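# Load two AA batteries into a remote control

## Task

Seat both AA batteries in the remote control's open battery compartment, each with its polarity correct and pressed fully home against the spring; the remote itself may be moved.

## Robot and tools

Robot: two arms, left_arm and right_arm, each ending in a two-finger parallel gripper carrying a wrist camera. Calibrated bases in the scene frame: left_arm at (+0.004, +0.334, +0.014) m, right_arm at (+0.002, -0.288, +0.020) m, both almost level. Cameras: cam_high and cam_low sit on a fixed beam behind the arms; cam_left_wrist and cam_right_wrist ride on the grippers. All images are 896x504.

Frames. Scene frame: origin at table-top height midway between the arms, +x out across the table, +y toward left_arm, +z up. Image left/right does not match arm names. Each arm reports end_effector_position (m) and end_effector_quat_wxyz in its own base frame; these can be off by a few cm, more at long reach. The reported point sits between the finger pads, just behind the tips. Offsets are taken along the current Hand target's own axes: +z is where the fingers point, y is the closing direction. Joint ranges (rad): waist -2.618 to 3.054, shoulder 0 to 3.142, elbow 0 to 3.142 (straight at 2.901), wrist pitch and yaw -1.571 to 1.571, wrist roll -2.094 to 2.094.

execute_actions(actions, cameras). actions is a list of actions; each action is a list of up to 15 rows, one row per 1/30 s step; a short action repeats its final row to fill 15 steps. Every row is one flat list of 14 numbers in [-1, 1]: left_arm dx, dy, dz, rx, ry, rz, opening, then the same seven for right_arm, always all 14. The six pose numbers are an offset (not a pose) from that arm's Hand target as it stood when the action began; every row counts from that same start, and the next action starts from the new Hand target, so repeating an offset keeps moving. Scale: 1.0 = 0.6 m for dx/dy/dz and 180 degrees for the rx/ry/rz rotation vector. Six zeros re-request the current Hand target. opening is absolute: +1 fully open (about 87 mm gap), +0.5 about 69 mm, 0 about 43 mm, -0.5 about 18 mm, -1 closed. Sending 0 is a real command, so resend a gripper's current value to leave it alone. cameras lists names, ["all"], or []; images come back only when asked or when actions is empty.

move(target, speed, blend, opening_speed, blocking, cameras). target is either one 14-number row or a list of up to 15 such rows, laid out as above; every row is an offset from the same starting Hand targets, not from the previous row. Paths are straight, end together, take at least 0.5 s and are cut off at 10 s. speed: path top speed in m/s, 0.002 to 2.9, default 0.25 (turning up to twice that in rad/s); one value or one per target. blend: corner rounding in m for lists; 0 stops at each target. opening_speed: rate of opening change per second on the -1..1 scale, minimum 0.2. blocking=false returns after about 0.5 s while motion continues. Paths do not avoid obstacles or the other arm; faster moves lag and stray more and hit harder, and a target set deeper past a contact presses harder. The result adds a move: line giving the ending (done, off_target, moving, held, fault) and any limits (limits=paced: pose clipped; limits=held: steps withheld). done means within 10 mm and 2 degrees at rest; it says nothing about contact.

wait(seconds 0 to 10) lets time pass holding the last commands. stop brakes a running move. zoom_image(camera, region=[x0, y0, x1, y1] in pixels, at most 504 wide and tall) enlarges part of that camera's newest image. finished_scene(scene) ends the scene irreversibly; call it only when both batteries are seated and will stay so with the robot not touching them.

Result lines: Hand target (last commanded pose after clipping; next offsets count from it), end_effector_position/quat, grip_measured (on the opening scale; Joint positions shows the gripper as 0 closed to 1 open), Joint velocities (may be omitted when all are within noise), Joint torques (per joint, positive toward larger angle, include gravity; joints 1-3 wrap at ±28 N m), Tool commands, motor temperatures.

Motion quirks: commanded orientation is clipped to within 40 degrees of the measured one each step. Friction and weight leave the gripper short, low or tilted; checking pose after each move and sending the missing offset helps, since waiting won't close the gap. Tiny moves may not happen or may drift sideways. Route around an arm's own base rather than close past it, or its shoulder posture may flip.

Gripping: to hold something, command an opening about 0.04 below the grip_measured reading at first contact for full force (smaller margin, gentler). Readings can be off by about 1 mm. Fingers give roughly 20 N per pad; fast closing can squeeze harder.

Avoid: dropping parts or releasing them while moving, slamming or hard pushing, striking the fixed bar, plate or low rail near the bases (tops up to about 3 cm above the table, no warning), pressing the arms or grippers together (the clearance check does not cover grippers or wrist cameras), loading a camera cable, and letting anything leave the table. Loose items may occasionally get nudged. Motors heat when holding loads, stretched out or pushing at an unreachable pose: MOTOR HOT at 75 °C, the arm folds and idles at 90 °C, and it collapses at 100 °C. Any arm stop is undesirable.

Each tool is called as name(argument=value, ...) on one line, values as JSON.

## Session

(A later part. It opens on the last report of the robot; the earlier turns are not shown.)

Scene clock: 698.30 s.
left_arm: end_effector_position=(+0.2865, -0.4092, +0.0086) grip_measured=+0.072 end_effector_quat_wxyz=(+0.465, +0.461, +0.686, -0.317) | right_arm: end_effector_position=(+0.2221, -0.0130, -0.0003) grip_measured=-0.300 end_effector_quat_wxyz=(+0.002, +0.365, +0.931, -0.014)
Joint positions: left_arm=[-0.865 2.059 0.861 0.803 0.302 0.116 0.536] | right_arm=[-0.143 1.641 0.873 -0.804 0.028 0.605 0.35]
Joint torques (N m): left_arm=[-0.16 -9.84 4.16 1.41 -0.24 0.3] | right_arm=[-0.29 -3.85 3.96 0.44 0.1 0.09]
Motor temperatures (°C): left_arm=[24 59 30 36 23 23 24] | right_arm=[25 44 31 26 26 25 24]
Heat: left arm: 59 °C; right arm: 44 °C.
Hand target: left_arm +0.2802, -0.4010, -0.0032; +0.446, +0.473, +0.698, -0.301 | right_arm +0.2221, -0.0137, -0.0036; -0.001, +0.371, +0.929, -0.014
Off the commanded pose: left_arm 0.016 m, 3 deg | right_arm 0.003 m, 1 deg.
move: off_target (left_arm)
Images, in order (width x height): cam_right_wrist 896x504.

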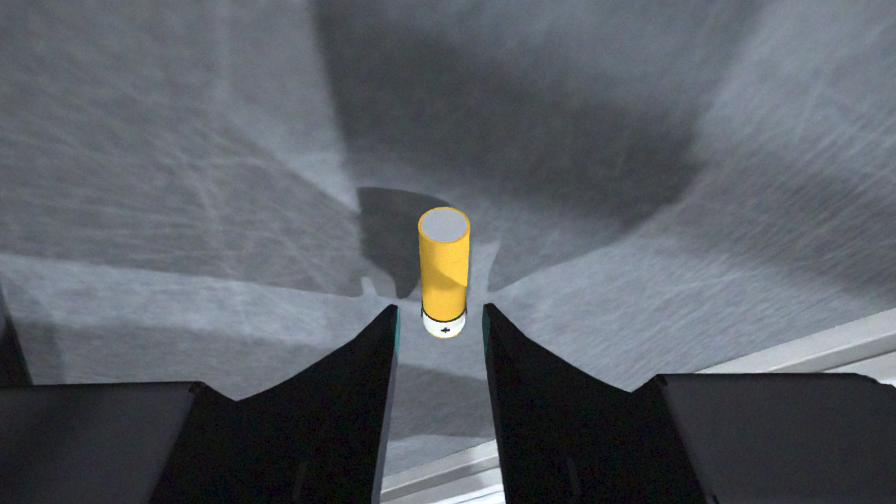

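move(target=[[0,0,0,0,0,0,0.02,0,0,0,0,0,0,-0.74]], opening_speed=0.5)

move(target=[[0,0,0,0,0,0,0.02,0,0,-0.15,0,0,0,-0.74]], speed=0.12, cameras=["cam_right_wrist"])

Scene clock: 707.20 s.
left_arm: end_effector_position=(+0.2865, -0.4092, +0.0086) grip_measured=+0.072 end_effector_quat_wxyz=(+0.465, +0.461, +0.686, -0.317) | right_arm: end_effector_position=(+0.2222, -0.0130, -0.0003) grip_measured=-0.641 end_effector_quat_wxyz=(+0.002, +0.365, +0.931, -0.014)
Joint positions: left_arm=[-0.865 2.059 0.861 0.803 0.302 0.116 0.536] | right_arm=[-0.143 1.641 0.873 -0.804 0.028 0.605 0.18]
Joint torques (N m): left_arm=[-0.17 -9.84 4.21 1.41 -0.24 0.3] | right_arm=[-0.29 -3.84 3.96 0.45 0.1 0.09]
Motor temperatures (°C): left_arm=[24 59 30 36 23 23 24] | right_arm=[25 43 30 26 26 25 24]
Heat: left arm: 59 °C; right arm: 43 °C.
Hand target: left_arm +0.2802, -0.4010, -0.0032; +0.446, +0.473, +0.698, -0.301 | right_arm +0.2220, -0.0137, -0.0036; -0.001, +0.371, +0.929, -0.014
Off the commanded pose: left_arm 0.016 m, 3 deg | right_arm 0.003 m, 1 deg.
move: off_target (left_arm)

Scene clock: 708.73 s.
left_arm: end_effector_position=(+0.2865, -0.4092, +0.0086) grip_measured=+0.072 end_effector_quat_wxyz=(+0.465, +0.461, +0.686, -0.317) | right_arm: end_effector_position=(+0.2191, -0.0124, +0.0760) grip_measured=-0.641 end_effector_quat_wxyz=(-0.017, +0.368, +0.930, -0.018)
Joint positions: left_arm=[-0.865 2.059 0.861 0.803 0.302 0.116 0.536] | right_arm=[-0.143 1.557 1.105 -1.16 0.028 0.61 0.18]
Joint torques (N m): left_arm=[-0.17 -9.83 4.18 1.41 -0.23 0.29] | right_arm=[0.62 -7.05 6.2 0.13 0.09 0.13]
Motor temperatures (°C): left_arm=[24 59 30 36 23 23 24] | right_arm=[25 43 31 25 26 25 24]
Heat: left arm: 59 °C; right arm: 43 °C.
Hand target: left_arm +0.2802, -0.4010, -0.0032; +0.446, +0.473, +0.698, -0.301 | right_arm +0.2231, -0.0114, +0.0864; -0.001, +0.371, +0.929, -0.014
Off the commanded pose: left_arm 0.016 m, 3 deg | right_arm 0.011 m, 2 deg.
move: off_target (left_arm, right_arm)
Images, in order (width x height): cam_right_wrist 896x504.

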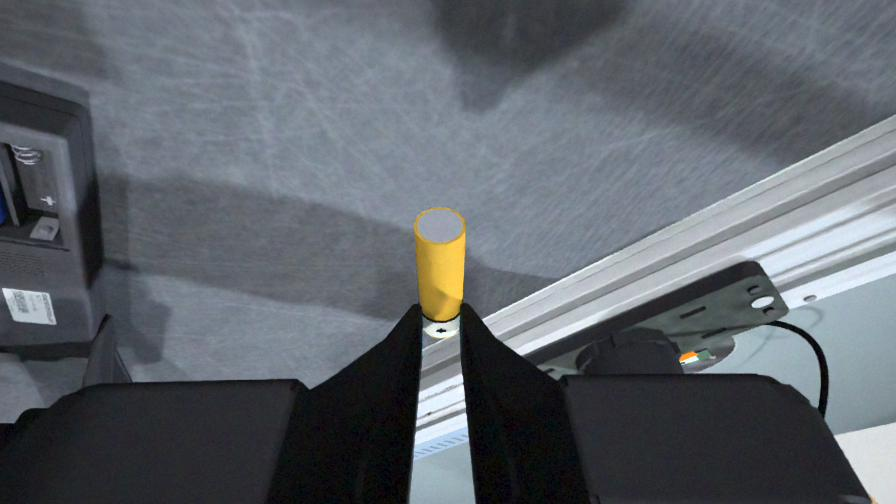

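move(target=[[0,0,0,0,0,0,0.02,0,0,0.147,0,0,0,-0.74],[0,0,0,0,0,0,0.02,0,0,0.147,0,0,0,-0.35],[0,0,0,0,0,0,0.02,0,0,0.146,0,-0.089,0,-0.35],[0,0,0,0,0,0,0.02,0,0,0.146,0,-0.089,0,-0.74]], speed=[0.1,0.1,0.15,0.1], opening_speed=0.6, cameras=["cam_right_wrist"])

Scene clock: 731.07 s.
left_arm: end_effector_position=(+0.2865, -0.4092, +0.0086) grip_measured=+0.072 end_effector_quat_wxyz=(+0.465, +0.461, +0.686, -0.317) | right_arm: end_effector_position=(+0.2183, -0.0132, -0.0050) grip_measured=-0.616 end_effector_quat_wxyz=(+0.113, +0.362, +0.923, -0.066)
Joint positions: left_arm=[-0.865 2.059 0.861 0.803 0.302 0.116 0.536] | right_arm=[-0.021 1.457 0.686 -0.632 0.202 0.709 0.192]
Joint torques (N m): left_arm=[-0.13 -9.84 4.22 1.42 -0.24 0.3] | right_arm=[0.75 -5.82 4 0.83 0.34 0.13]
Motor temperatures (°C): left_arm=[24 60 30 36 23 23 24] | right_arm=[25 42 33 25 26 25 25]
Heat: left arm: 60 °C; right arm: 42 °C.
Hand target: left_arm +0.2802, -0.4010, -0.0032; +0.446, +0.473, +0.698, -0.301 | right_arm +0.2221, -0.0136, -0.0011; +0.129, +0.365, +0.920, -0.065
Off the commanded pose: left_arm 0.016 m, 3 deg | right_arm 0.005 m, 2 deg.
move: off_target (left_arm)
Images, in order (width x height): cam_right_wrist 896x504.

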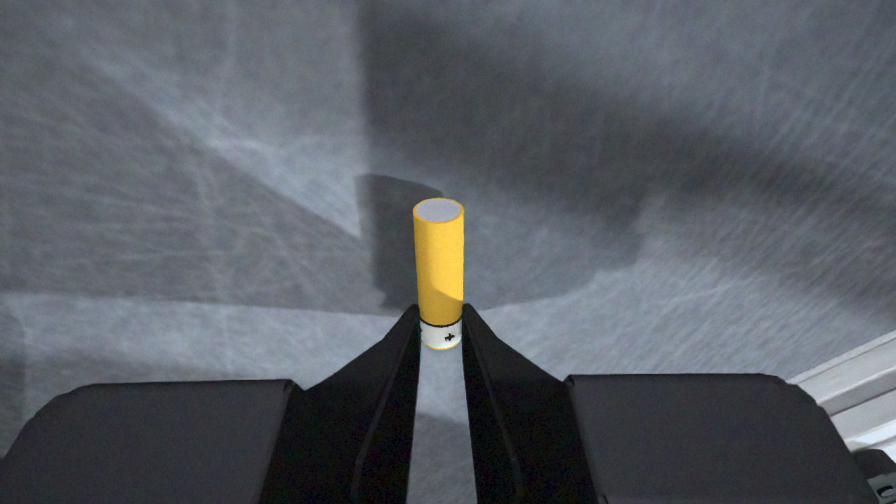

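move(target=[[0,0,0,0,0,0,0.02,0,0,0,0,0,0,-0.45],[0,0,0,0,0,0,0.02,0,0,-0.009,0,0,0,-0.45],[0,0,0,0,0,0,0.02,0,0,-0.009,0,0,0,-0.74]], speed=0.1, opening_speed=0.6, cameras=["cam_right_wrist"])

Scene clock: 739.53 s.
left_arm: end_effector_position=(+0.2865, -0.4092, +0.0086) grip_measured=+0.072 end_effector_quat_wxyz=(+0.465, +0.461, +0.686, -0.317) | right_arm: end_effector_position=(+0.2185, -0.0121, -0.0023) grip_measured=-0.625 end_effector_quat_wxyz=(+0.117, +0.362, +0.923, -0.065)
Joint positions: left_arm=[-0.865 2.059 0.861 0.803 0.302 0.116 0.536] | right_arm=[-0.016 1.443 0.686 -0.638 0.203 0.714 0.188]
Joint torques (N m): left_arm=[-0.14 -9.88 4.19 1.4 -0.25 0.29] | right_arm=[0.77 -5.87 4.81 0.63 0.34 0.13]
Motor temperatures (°C): left_arm=[24 60 30 36 23 23 24] | right_arm=[25 42 32 26 26 25 25]
Heat: left arm: 60 °C; right arm: 42 °C.
Hand target: left_arm +0.2802, -0.4010, -0.0032; +0.446, +0.473, +0.698, -0.301 | right_arm +0.2211, -0.0125, +0.0040; +0.129, +0.365, +0.920, -0.065
Off the commanded pose: left_arm 0.016 m, 3 deg | right_arm 0.007 m, 1 deg.
move: off_target (left_arm)
Images, in order (width x height): cam_right_wrist 896x504.

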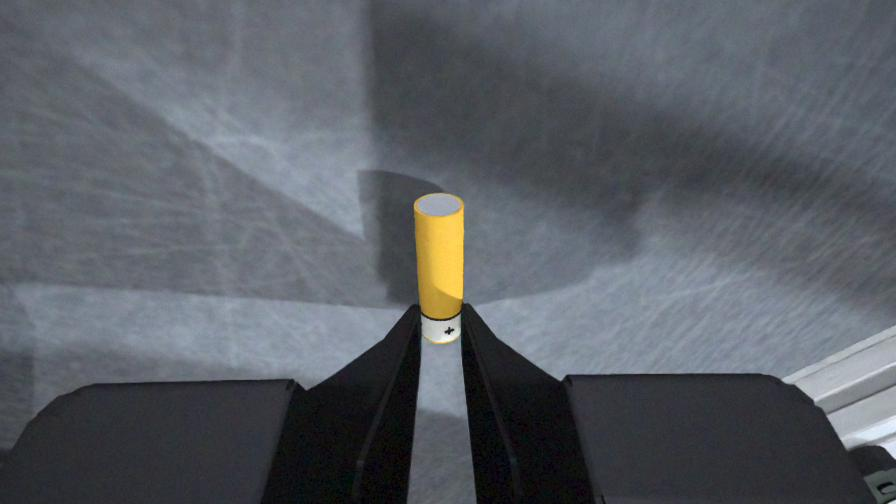

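move(target=[[0,0,0,0,0,0,0.02,-0.046,0,-0.16,0,0,0,-0.74],[0,0,0,0,0,0,0.02,0.001,0.288,-0.201,-0.003,0.1856,0.152,-0.74]], speed=0.15, blend=[0.02,0], cameras=["all"])

Scene clock: 766.47 s.
left_arm: end_effector_position=(+0.2865, -0.4092, +0.0086) grip_measured=+0.072 end_effector_quat_wxyz=(+0.465, +0.461, +0.686, -0.317) | right_arm: end_effector_position=(+0.3150, +0.1348, +0.1129) grip_measured=-0.625 end_effector_quat_wxyz=(-0.118, +0.570, +0.810, +0.076)
Joint positions: left_arm=[-0.865 2.059 0.861 0.803 0.302 0.116 0.536] | right_arm=[0.148 1.895 1.575 -1.318 -0.274 1.365 0.188]
Joint torques (N m): left_arm=[-0.16 -9.89 4.18 1.41 -0.23 0.3] | right_arm=[0.68 -5.98 6.37 -0.01 -0.2 0.12]
Motor temperatures (°C): left_arm=[24 60 30 36 23 23 24] | right_arm=[25 42 32 26 26 25 25]
Heat: left arm: 60 °C; right arm: 42 °C.
Hand target: left_arm +0.2802, -0.4010, -0.0032; +0.446, +0.473, +0.698, -0.301 | right_arm +0.3169, +0.1389, +0.1148; -0.125, +0.572, +0.807, +0.077
Off the commanded pose: left_arm 0.016 m, 3 deg | right_arm 0.005 m, 1 deg.
move: off_target (left_arm)

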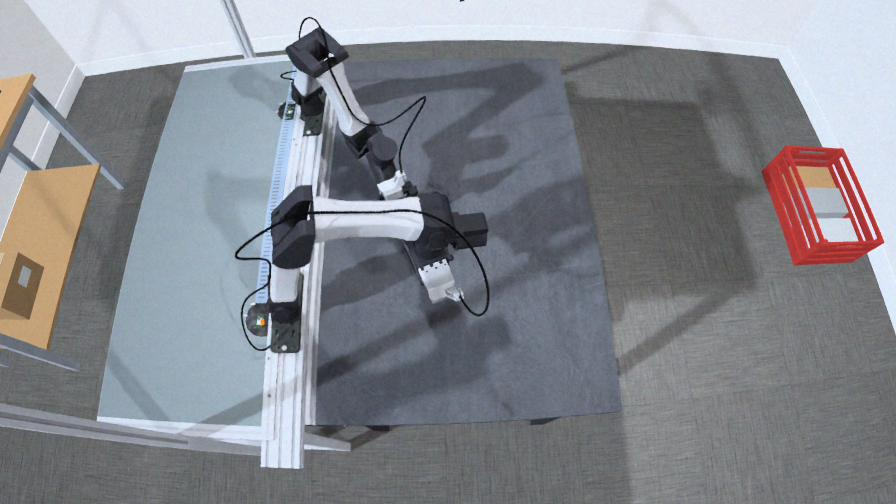

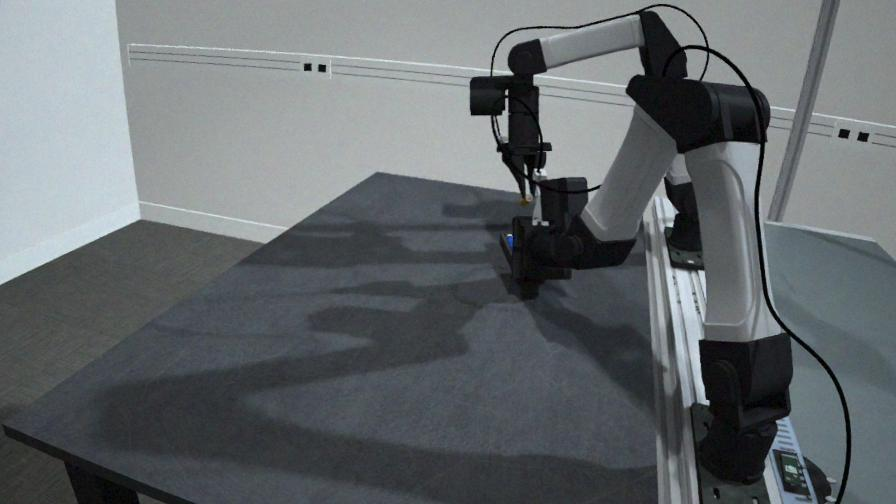

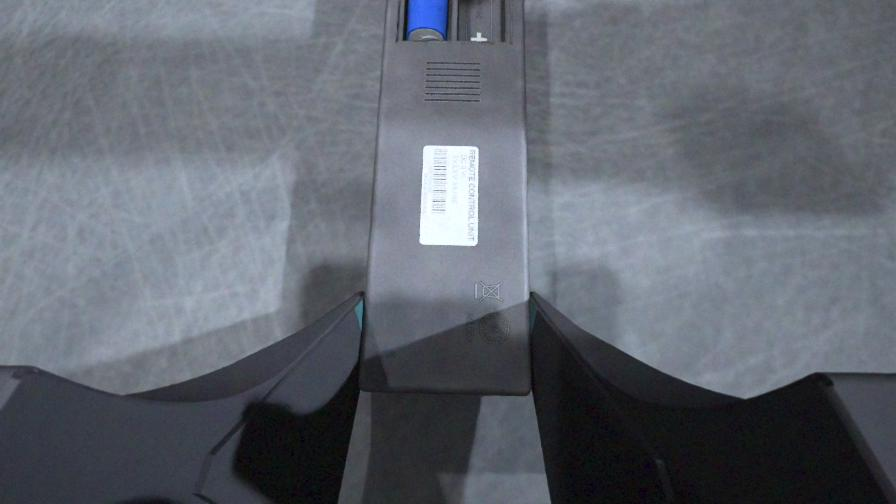

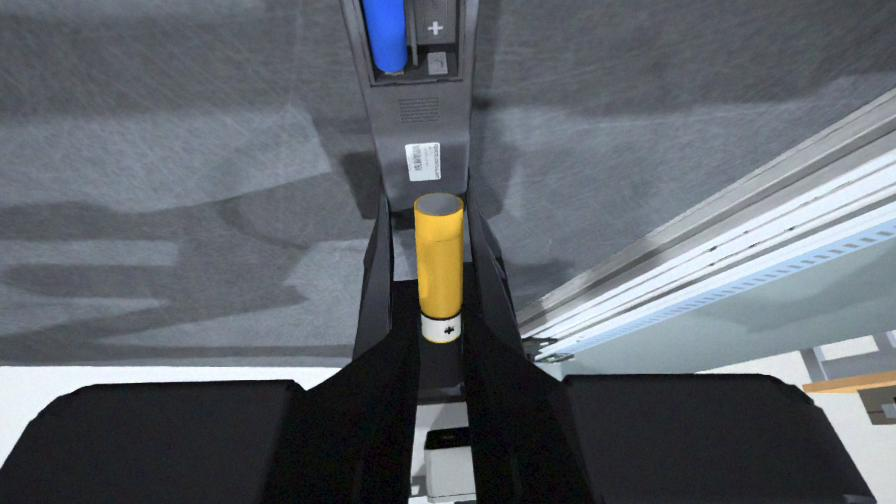

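move(target=[[0,0,0,0,0,0,0.02,-0.0297,-0.008,0.0952,0.0074,0,-0.0227,-0.74]], speed=0.12, cameras=["cam_left_wrist","cam_right_wrist"])

zoom_image(camera="cam_right_wrist", region=[320, 0, 570, 350])

zoom_image(camera="cam_left_wrist", region=[350, 0, 550, 112])

Scene clock: 785.80 s.
left_arm: end_effector_position=(+0.2865, -0.4092, +0.0086) grip_measured=+0.072 end_effector_quat_wxyz=(+0.465, +0.461, +0.686, -0.317) | right_arm: end_effector_position=(+0.3126, +0.1339, +0.0591) grip_measured=-0.625 end_effector_quat_wxyz=(-0.124, +0.547, +0.824, +0.073)
Joint positions: left_arm=[-0.865 2.059 0.861 0.803 0.302 0.116 0.536] | right_arm=[0.148 1.951 1.432 -1.141 -0.274 1.308 0.188]
Joint torques (N m): left_arm=[-0.1 -9.83 4.19 1.4 -0.24 0.29] | right_arm=[0.77 -6.48 4.27 0.16 -0.13 -0.1]
Motor temperatures (°C): left_arm=[24 60 30 36 23 23 24] | right_arm=[25 42 33 25 25 25 25]
Heat: left arm: 60 °C; right arm: 42 °C.
Hand target: left_arm +0.2802, -0.4010, -0.0032; +0.446, +0.473, +0.698, -0.301 | right_arm +0.3116, +0.1365, +0.0553; -0.129, +0.542, +0.828, +0.073
Off the commanded pose: left_arm 0.016 m, 3 deg | right_arm 0.005 m, 1 deg.
move: off_target (left_arm)
Images, in order (width x height): cam_left_wrist 896x504, cam_right_wrist 896x504.

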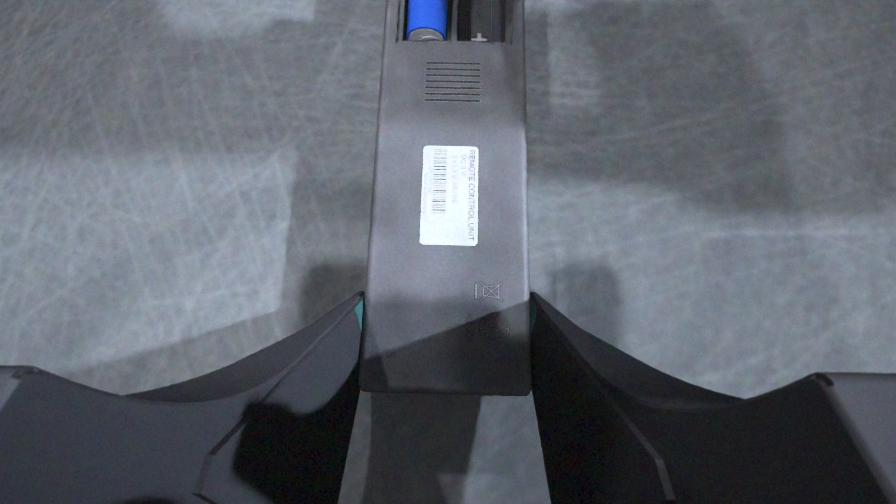

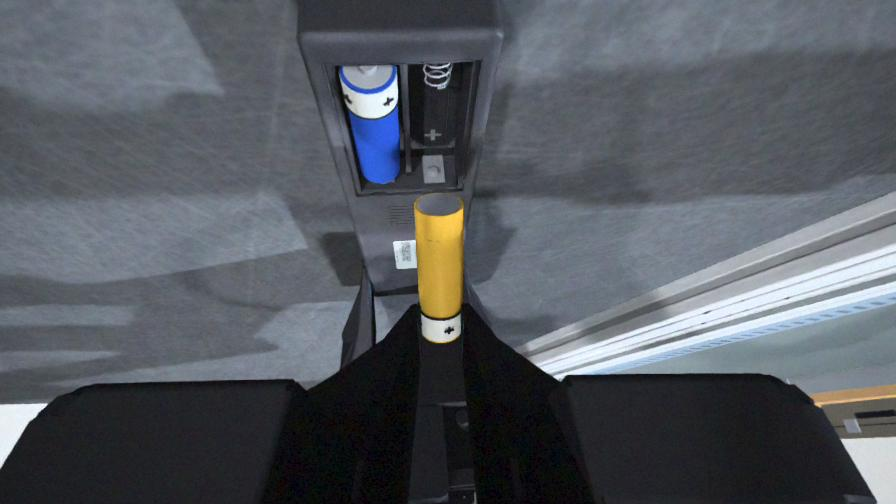

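Scaled by 1.440 from the camera's 896x504 image, which has a finer 1280x720 frame.

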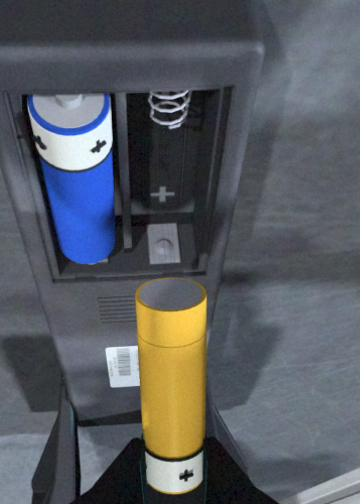

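Scaled by 2.520 from the camera's 896x504 image, which has a finer 1280x720 frame.

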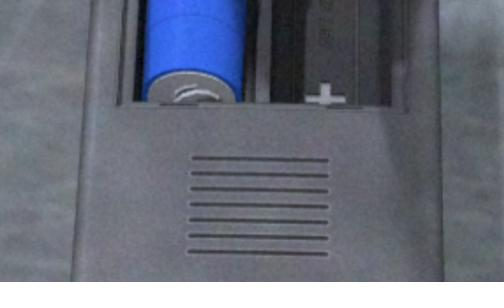

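move(target=[[0,0,0,0,0,0,0.02,-0.003,0.0035,0.0262,0,0.01,0,-0.74]], speed=0.08, cameras=["cam_left_wrist","cam_right_wrist"])

zoom_image(camera="cam_right_wrist", region=[320, 0, 570, 350])

zoom_image(camera="cam_left_wrist", region=[350, 0, 550, 112])

Scene clock: 799.70 s.
left_arm: end_effector_position=(+0.2865, -0.4092, +0.0086) grip_measured=+0.072 end_effector_quat_wxyz=(+0.465, +0.461, +0.686, -0.317) | right_arm: end_effector_position=(+0.3133, +0.1378, +0.0440) grip_measured=-0.625 end_effector_quat_wxyz=(-0.134, +0.544, +0.824, +0.080)
Joint positions: left_arm=[-0.865 2.059 0.861 0.803 0.302 0.116 0.536] | right_arm=[0.148 1.981 1.403 -1.088 -0.298 1.301 0.188]
Joint torques (N m): left_arm=[-0.1 -9.87 4.19 1.42 -0.24 0.31] | right_arm=[0.35 -6.38 4.1 0.16 -0.21 -0.1]
Motor temperatures (°C): left_arm=[24 60 30 36 23 23 24] | right_arm=[25 42 33 25 25 25 25]
Heat: left arm: 60 °C; right arm: 42 °C.
Hand target: left_arm +0.2802, -0.4010, -0.0032; +0.446, +0.473, +0.698, -0.301 | right_arm +0.3120, +0.1398, +0.0396; -0.142, +0.540, +0.825, +0.081
Off the commanded pose: left_arm 0.016 m, 3 deg | right_arm 0.005 m, 1 deg.
move: off_target (left_arm)
Images, in order (width x height): cam_left_wrist 896x504, cam_right_wrist 896x504.

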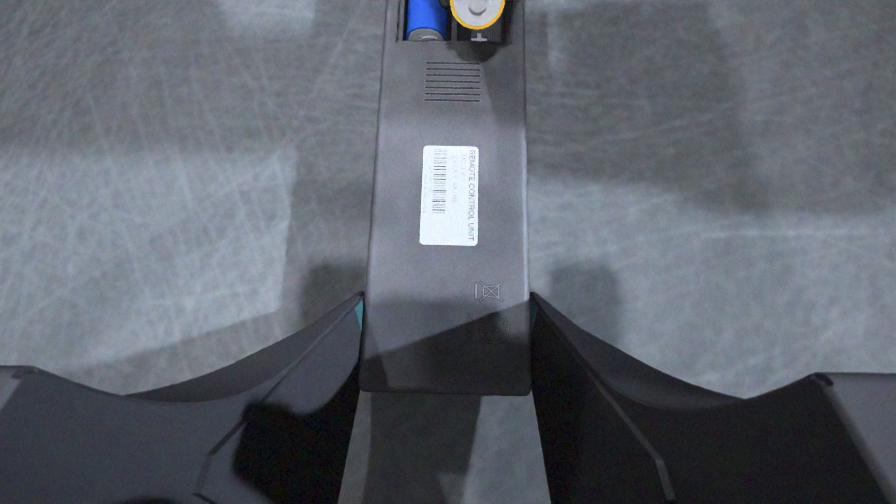

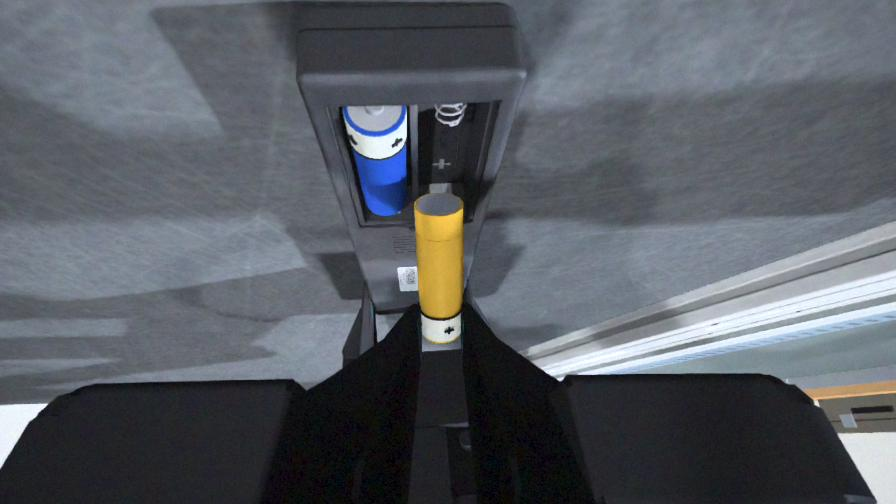

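Scaled by 1.440 from the camera's 896x504 image, which has a finer 1280x720 frame.

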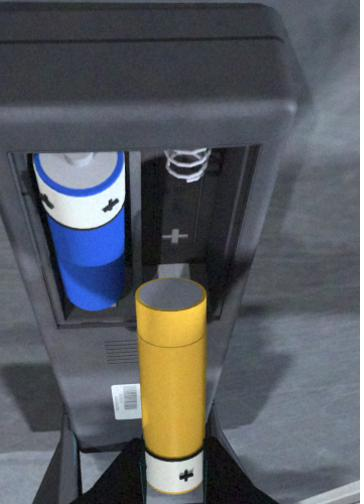

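Scaled by 2.520 from the camera's 896x504 image, which has a finer 1280x720 frame.

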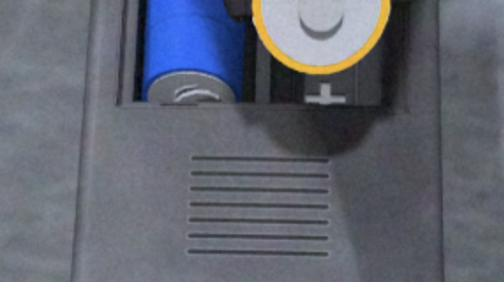

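move(target=[[0,0,0,0,0,0,0.02,-0.003,-0.004,0.016,0,0,0,-0.74]], speed=0.08, cameras=["cam_left_wrist","cam_right_wrist"])

zoom_image(camera="cam_right_wrist", region=[320, 50, 570, 350])

zoom_image(camera="cam_left_wrist", region=[350, 0, 550, 112])

Scene clock: 808.53 s.
left_arm: end_effector_position=(+0.2865, -0.4092, +0.0086) grip_measured=+0.072 end_effector_quat_wxyz=(+0.465, +0.461, +0.686, -0.317) | right_arm: end_effector_position=(+0.3113, +0.1376, +0.0355) grip_measured=-0.625 end_effector_quat_wxyz=(-0.132, +0.544, +0.824, +0.082)
Joint positions: left_arm=[-0.865 2.059 0.861 0.803 0.302 0.116 0.536] | right_arm=[0.148 1.981 1.367 -1.048 -0.299 1.301 0.188]
Joint torques (N m): left_arm=[-0.1 -9.85 4.19 1.4 -0.24 0.3] | right_arm=[0.53 -6.05 3.97 0.17 -0.21 -0.08]
Motor temperatures (°C): left_arm=[24 60 30 36 23 23 24] | right_arm=[25 42 33 25 25 25 25]
Heat: left arm: 60 °C; right arm: 42 °C.
Hand target: left_arm +0.2802, -0.4010, -0.0032; +0.446, +0.473, +0.698, -0.301 | right_arm +0.3091, +0.1401, +0.0300; -0.142, +0.540, +0.825, +0.081
Off the commanded pose: left_arm 0.016 m, 3 deg | right_arm 0.006 m, 1 deg.
move: off_target (left_arm)
Images, in order (width x height): cam_left_wrist 896x504, cam_right_wrist 896x504.

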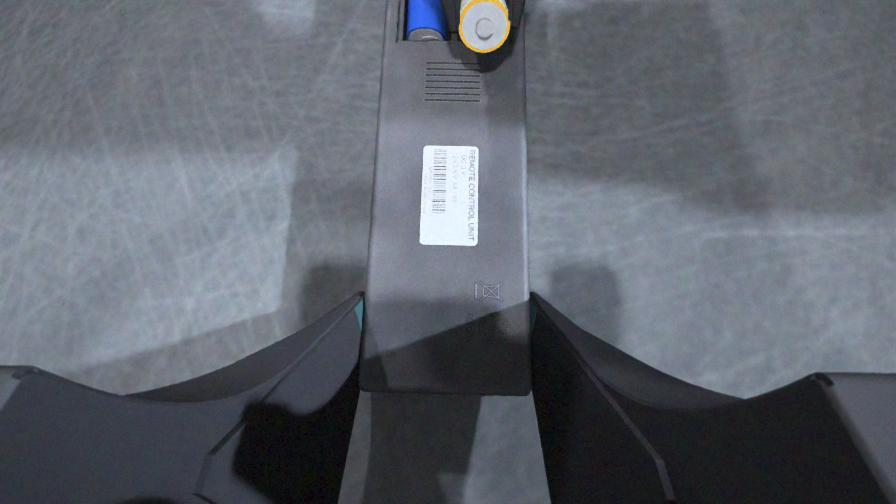

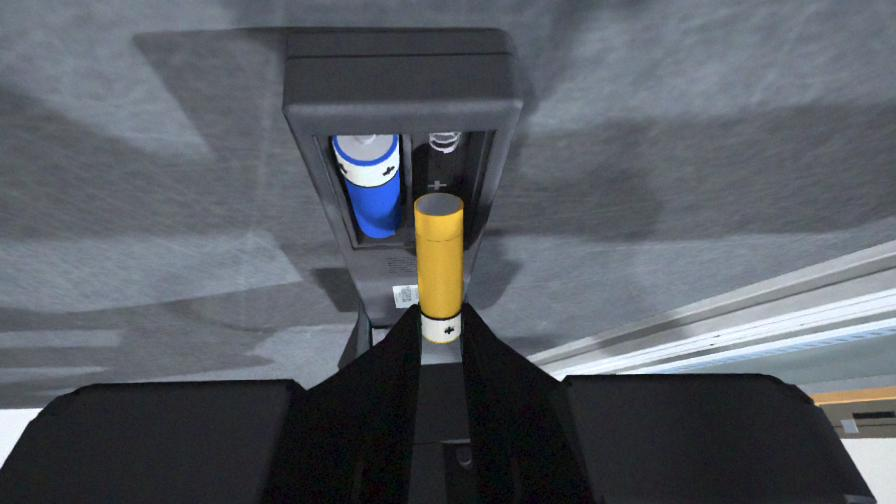

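Scaled by 1.680 from the camera's 896x504 image, which has a finer 1280x720 frame.

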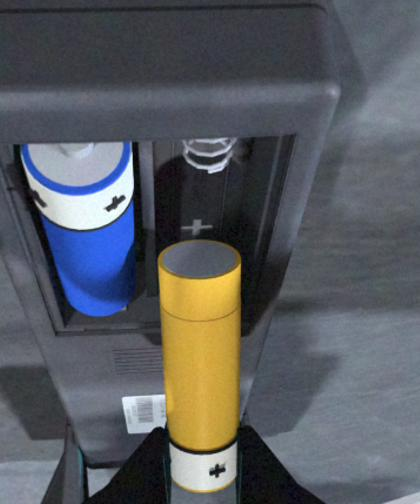

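Scaled by 2.520 from the camera's 896x504 image, which has a finer 1280x720 frame.

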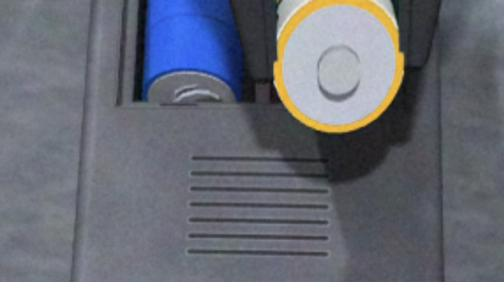

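move(target=[[0,0,0,0,0,0,0.02,-0.006,-0.0015,0.0175,0,0,0,-0.74]], speed=0.06, cameras=["cam_left_wrist","cam_right_wrist"])

zoom_image(camera="cam_right_wrist", region=[320, 50, 570, 350])

zoom_image(camera="cam_left_wrist", region=[350, 0, 550, 112])

Scene clock: 817.13 s.
left_arm: end_effector_position=(+0.2865, -0.4092, +0.0086) grip_measured=+0.072 end_effector_quat_wxyz=(+0.465, +0.461, +0.686, -0.317) | right_arm: end_effector_position=(+0.3093, +0.1380, +0.0280) grip_measured=-0.624 end_effector_quat_wxyz=(-0.136, +0.544, +0.824, +0.081)
Joint positions: left_arm=[-0.865 2.059 0.861 0.803 0.302 0.117 0.536] | right_arm=[0.148 1.991 1.346 -1.023 -0.303 1.3 0.188]
Joint torques (N m): left_arm=[-0.17 -9.85 4.18 1.42 -0.23 0.29] | right_arm=[0.44 -5.78 3.32 0.34 -0.16 -0.08]
Motor temperatures (°C): left_arm=[24 60 30 36 23 23 24] | right_arm=[25 43 32 25 25 25 25]
Heat: left arm: 60 °C; right arm: 43 °C.
Hand target: left_arm +0.2801, -0.4010, -0.0032; +0.446, +0.473, +0.698, -0.301 | right_arm +0.3081, +0.1396, +0.0189; -0.142, +0.540, +0.825, +0.081
Off the commanded pose: left_arm 0.016 m, 3 deg | right_arm 0.009 m, 1 deg.
move: off_target (left_arm)
Images, in order (width x height): cam_left_wrist 896x504, cam_right_wrist 896x504.

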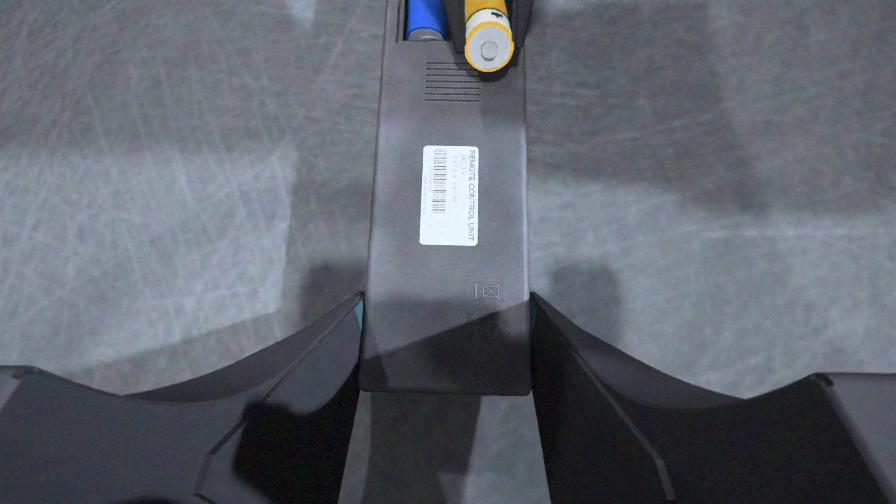

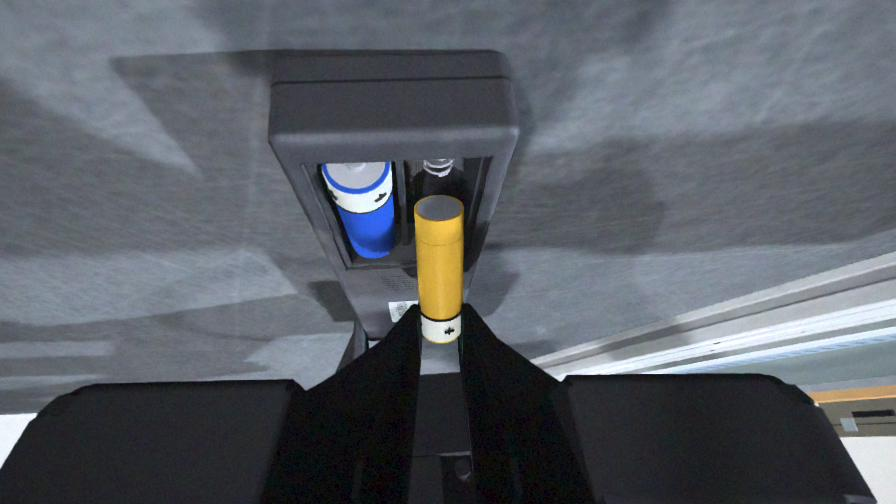

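Scaled by 1.680 from the camera's 896x504 image, which has a finer 1280x720 frame.

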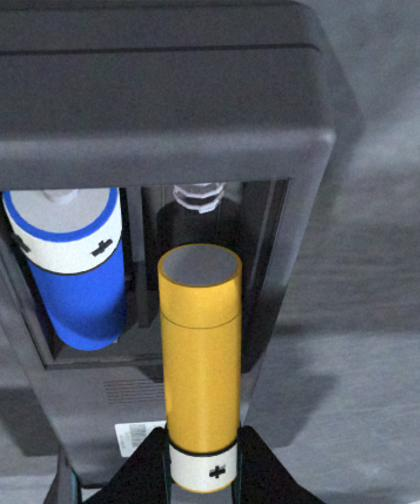

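Scaled by 2.520 from the camera's 896x504 image, which has a finer 1280x720 frame.

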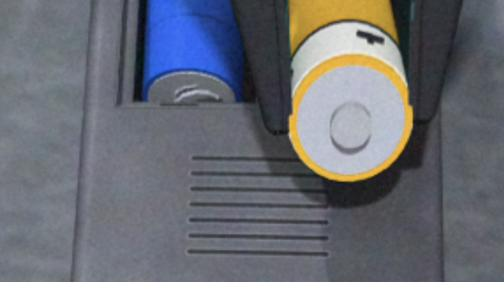

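move(target=[[0,0,0,0,0,0,0.02,-0.010,0,0.010,0,0,0,-0.74]], speed=0.05, cameras=["cam_left_wrist","cam_right_wrist"])

zoom_image(camera="cam_right_wrist", region=[320, 50, 570, 350])

zoom_image(camera="cam_left_wrist", region=[350, 0, 550, 112])

Scene clock: 823.37 s.
left_arm: end_effector_position=(+0.2865, -0.4092, +0.0086) grip_measured=+0.072 end_effector_quat_wxyz=(+0.465, +0.461, +0.686, -0.317) | right_arm: end_effector_position=(+0.3093, +0.1375, +0.0276) grip_measured=-0.624 end_effector_quat_wxyz=(-0.140, +0.542, +0.824, +0.089)
Joint positions: left_arm=[-0.865 2.059 0.861 0.803 0.302 0.117 0.536] | right_arm=[0.14 1.991 1.339 -1.015 -0.319 1.289 0.188]
Joint torques (N m): left_arm=[-0.14 -9.87 4.18 1.41 -0.24 0.29] | right_arm=[0.25 -4.49 3.1 0.49 0.03 -0.08]
Motor temperatures (°C): left_arm=[24 60 30 36 23 23 24] | right_arm=[25 43 32 25 25 25 25]
Heat: left arm: 60 °C; right arm: 43 °C.
Hand target: left_arm +0.2801, -0.4010, -0.0032; +0.446, +0.473, +0.698, -0.301 | right_arm +0.3095, +0.1362, +0.0114; -0.142, +0.540, +0.825, +0.081
Off the commanded pose: left_arm 0.016 m, 3 deg | right_arm 0.016 m, 1 deg.
move: off_target (left_arm, right_arm)
Images, in order (width x height): cam_left_wrist 896x504, cam_right_wrist 896x504.

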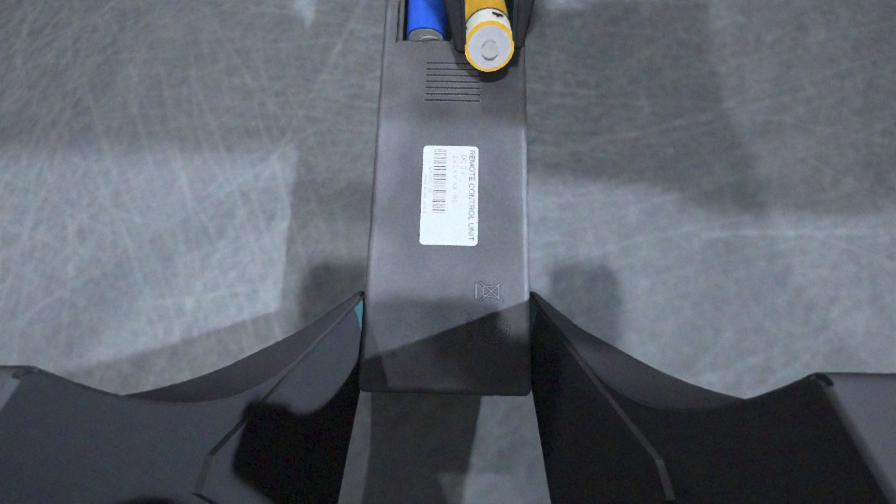

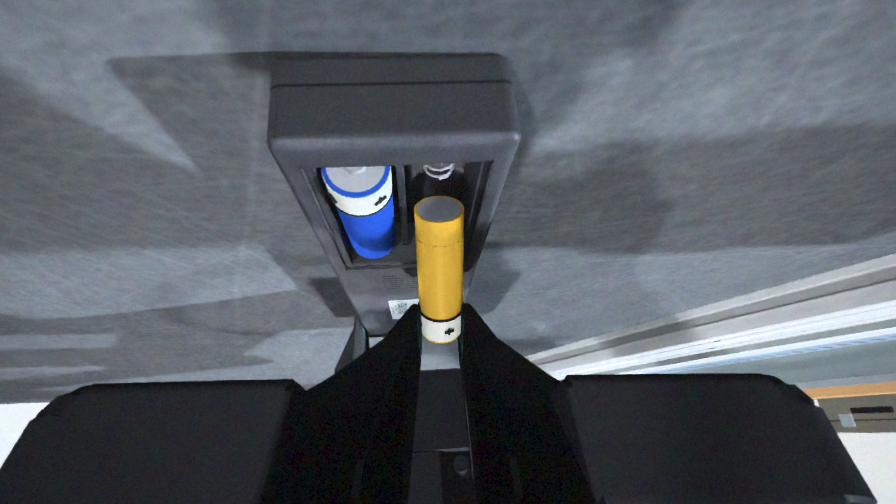

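Scaled by 1.680 from the camera's 896x504 image, which has a finer 1280x720 frame.

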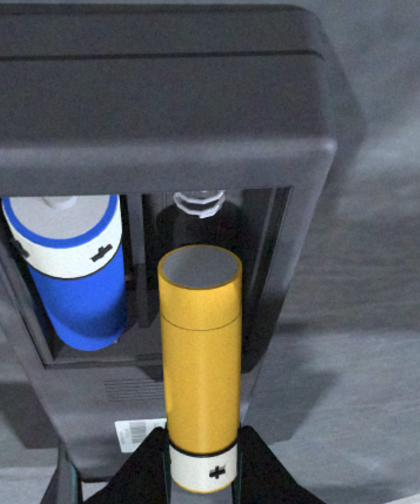

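Scaled by 2.520 from the camera's 896x504 image, which has a finer 1280x720 frame.

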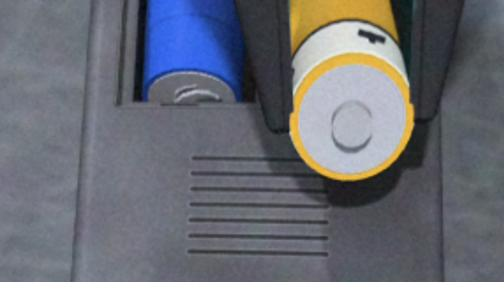

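move(target=[[0,0,0,0,0,0,0.02,-0.0250,0,-0.006,0,0,0,-0.76]], speed=0.05, cameras=["cam_left_wrist","cam_right_wrist"])

zoom_image(camera="cam_right_wrist", region=[320, 50, 570, 350])

zoom_image(camera="cam_left_wrist", region=[350, 0, 550, 112])

Scene clock: 830.17 s.
left_arm: end_effector_position=(+0.2865, -0.4092, +0.0086) grip_measured=+0.072 end_effector_quat_wxyz=(+0.465, +0.461, +0.686, -0.317) | right_arm: end_effector_position=(+0.3108, +0.1330, +0.0258) grip_measured=-0.624 end_effector_quat_wxyz=(-0.157, +0.540, +0.821, +0.103)
Joint positions: left_arm=[-0.865 2.059 0.861 0.803 0.302 0.117 0.536] | right_arm=[0.107 2.014 1.344 -1.018 -0.36 1.25 0.188]
Joint torques (N m): left_arm=[-0.2 -9.85 4.19 1.39 -0.23 0.3] | right_arm=[-0.65 -4.75 4.6 0.29 0.55 -0.11]
Motor temperatures (°C): left_arm=[24 60 30 36 23 23 24] | right_arm=[25 42 32 25 25 25 25]
Heat: left arm: 60 °C; right arm: 42 °C.
Hand target: left_arm +0.2801, -0.4010, -0.0032; +0.446, +0.473, +0.698, -0.301 | right_arm +0.3156, +0.1221, +0.0098; -0.142, +0.540, +0.825, +0.081
Off the commanded pose: left_arm 0.016 m, 3 deg | right_arm 0.020 m, 3 deg.
move: off_target (left_arm, right_arm)
Images, in order (width x height): cam_left_wrist 896x504, cam_right_wrist 896x504.

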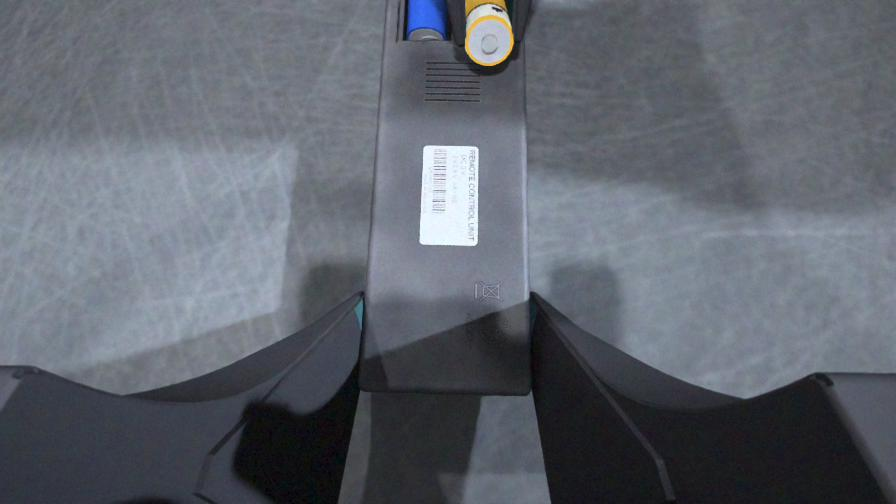

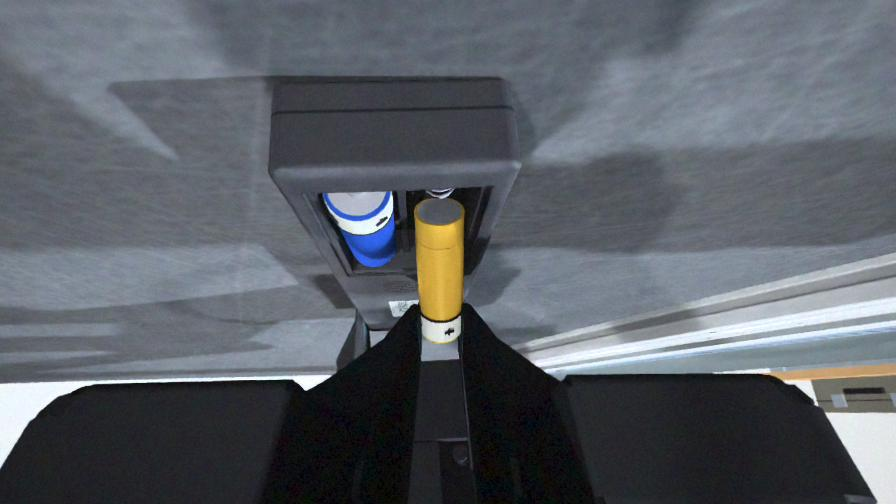

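Scaled by 1.680 from the camera's 896x504 image, which has a finer 1280x720 frame.

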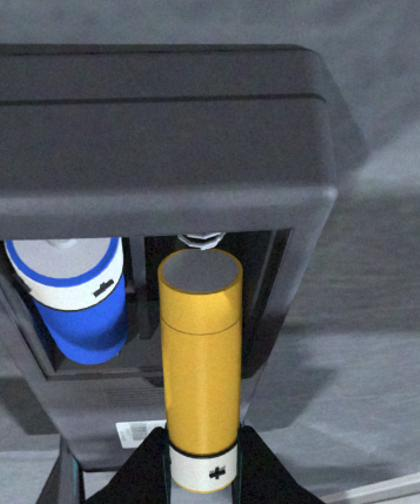

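Scaled by 2.520 from the camera's 896x504 image, which has a finer 1280x720 frame.

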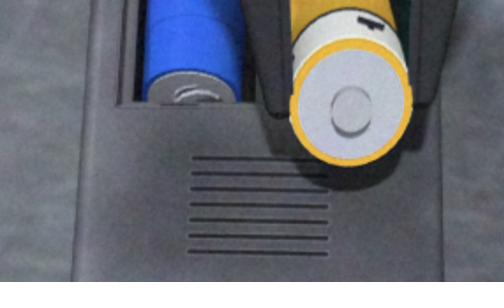

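move(target=[[0,0,0,0,0,0,0.02,-0.0260,0,-0.006,0,0,0,-0.76]], speed=0.05, cameras=["cam_left_wrist","cam_right_wrist"])

zoom_image(camera="cam_right_wrist", region=[320, 50, 570, 350])

zoom_image(camera="cam_left_wrist", region=[350, 0, 550, 112])

Scene clock: 835.63 s.
left_arm: end_effector_position=(+0.2865, -0.4093, +0.0087) grip_measured=+0.072 end_effector_quat_wxyz=(+0.465, +0.461, +0.686, -0.317) | right_arm: end_effector_position=(+0.3133, +0.1261, +0.0275) grip_measured=-0.624 end_effector_quat_wxyz=(-0.172, +0.537, +0.818, +0.112)
Joint positions: left_arm=[-0.865 2.059 0.861 0.803 0.302 0.117 0.536] | right_arm=[0.074 2.038 1.371 -1.048 -0.388 1.207 0.188]
Joint torques (N m): left_arm=[-0.2 -9.91 4.12 1.4 -0.25 0.29] | right_arm=[-1.52 -5.05 4.85 0.33 0.92 -0.1]
Motor temperatures (°C): left_arm=[24 60 30 36 23 23 24] | right_arm=[25 42 31 25 25 25 25]
Heat: left arm: 60 °C; right arm: 42 °C.
Hand target: left_arm +0.2802, -0.4010, -0.0032; +0.446, +0.473, +0.698, -0.301 | right_arm +0.3220, +0.1075, +0.0082; -0.142, +0.540, +0.825, +0.081
Off the commanded pose: left_arm 0.016 m, 3 deg | right_arm 0.028 m, 5 deg.
move: off_target (left_arm, right_arm)
Images, in order (width x height): cam_left_wrist 896x504, cam_right_wrist 896x504.

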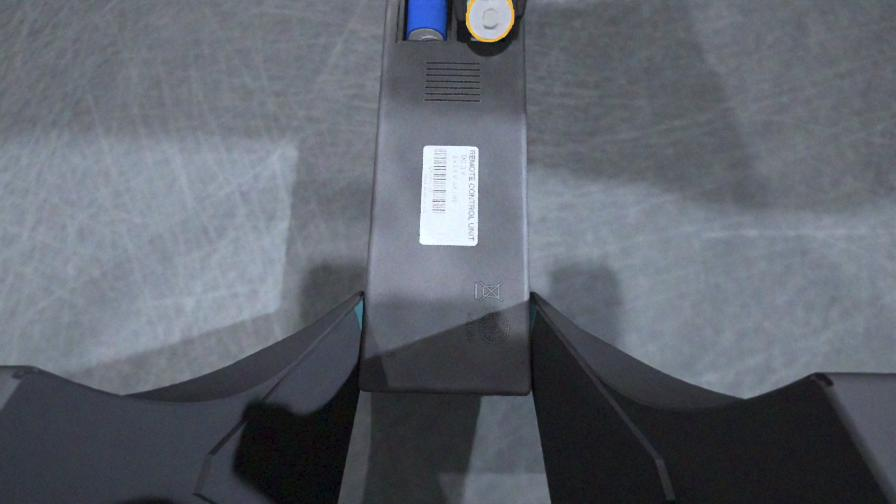

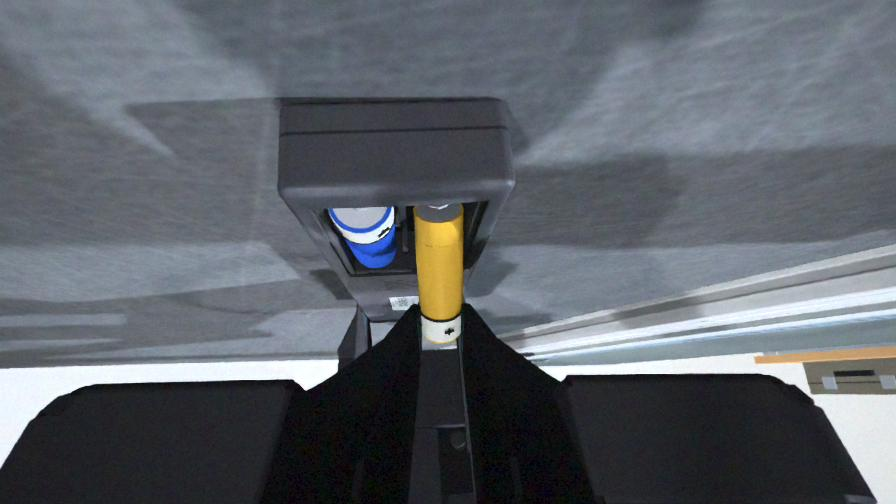

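Scaled by 1.680 from the camera's 896x504 image, which has a finer 1280x720 frame.

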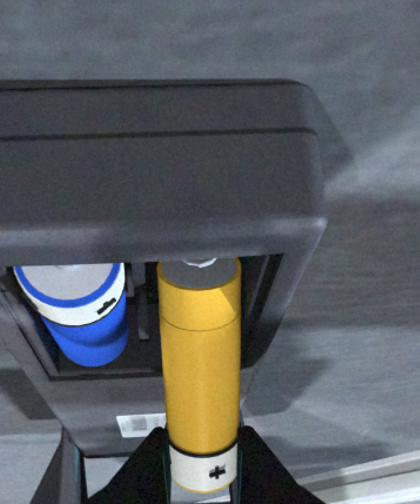

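Scaled by 2.520 from the camera's 896x504 image, which has a finer 1280x720 frame.

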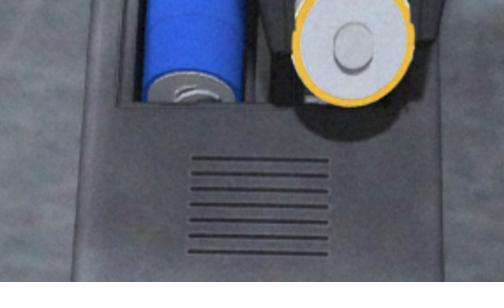

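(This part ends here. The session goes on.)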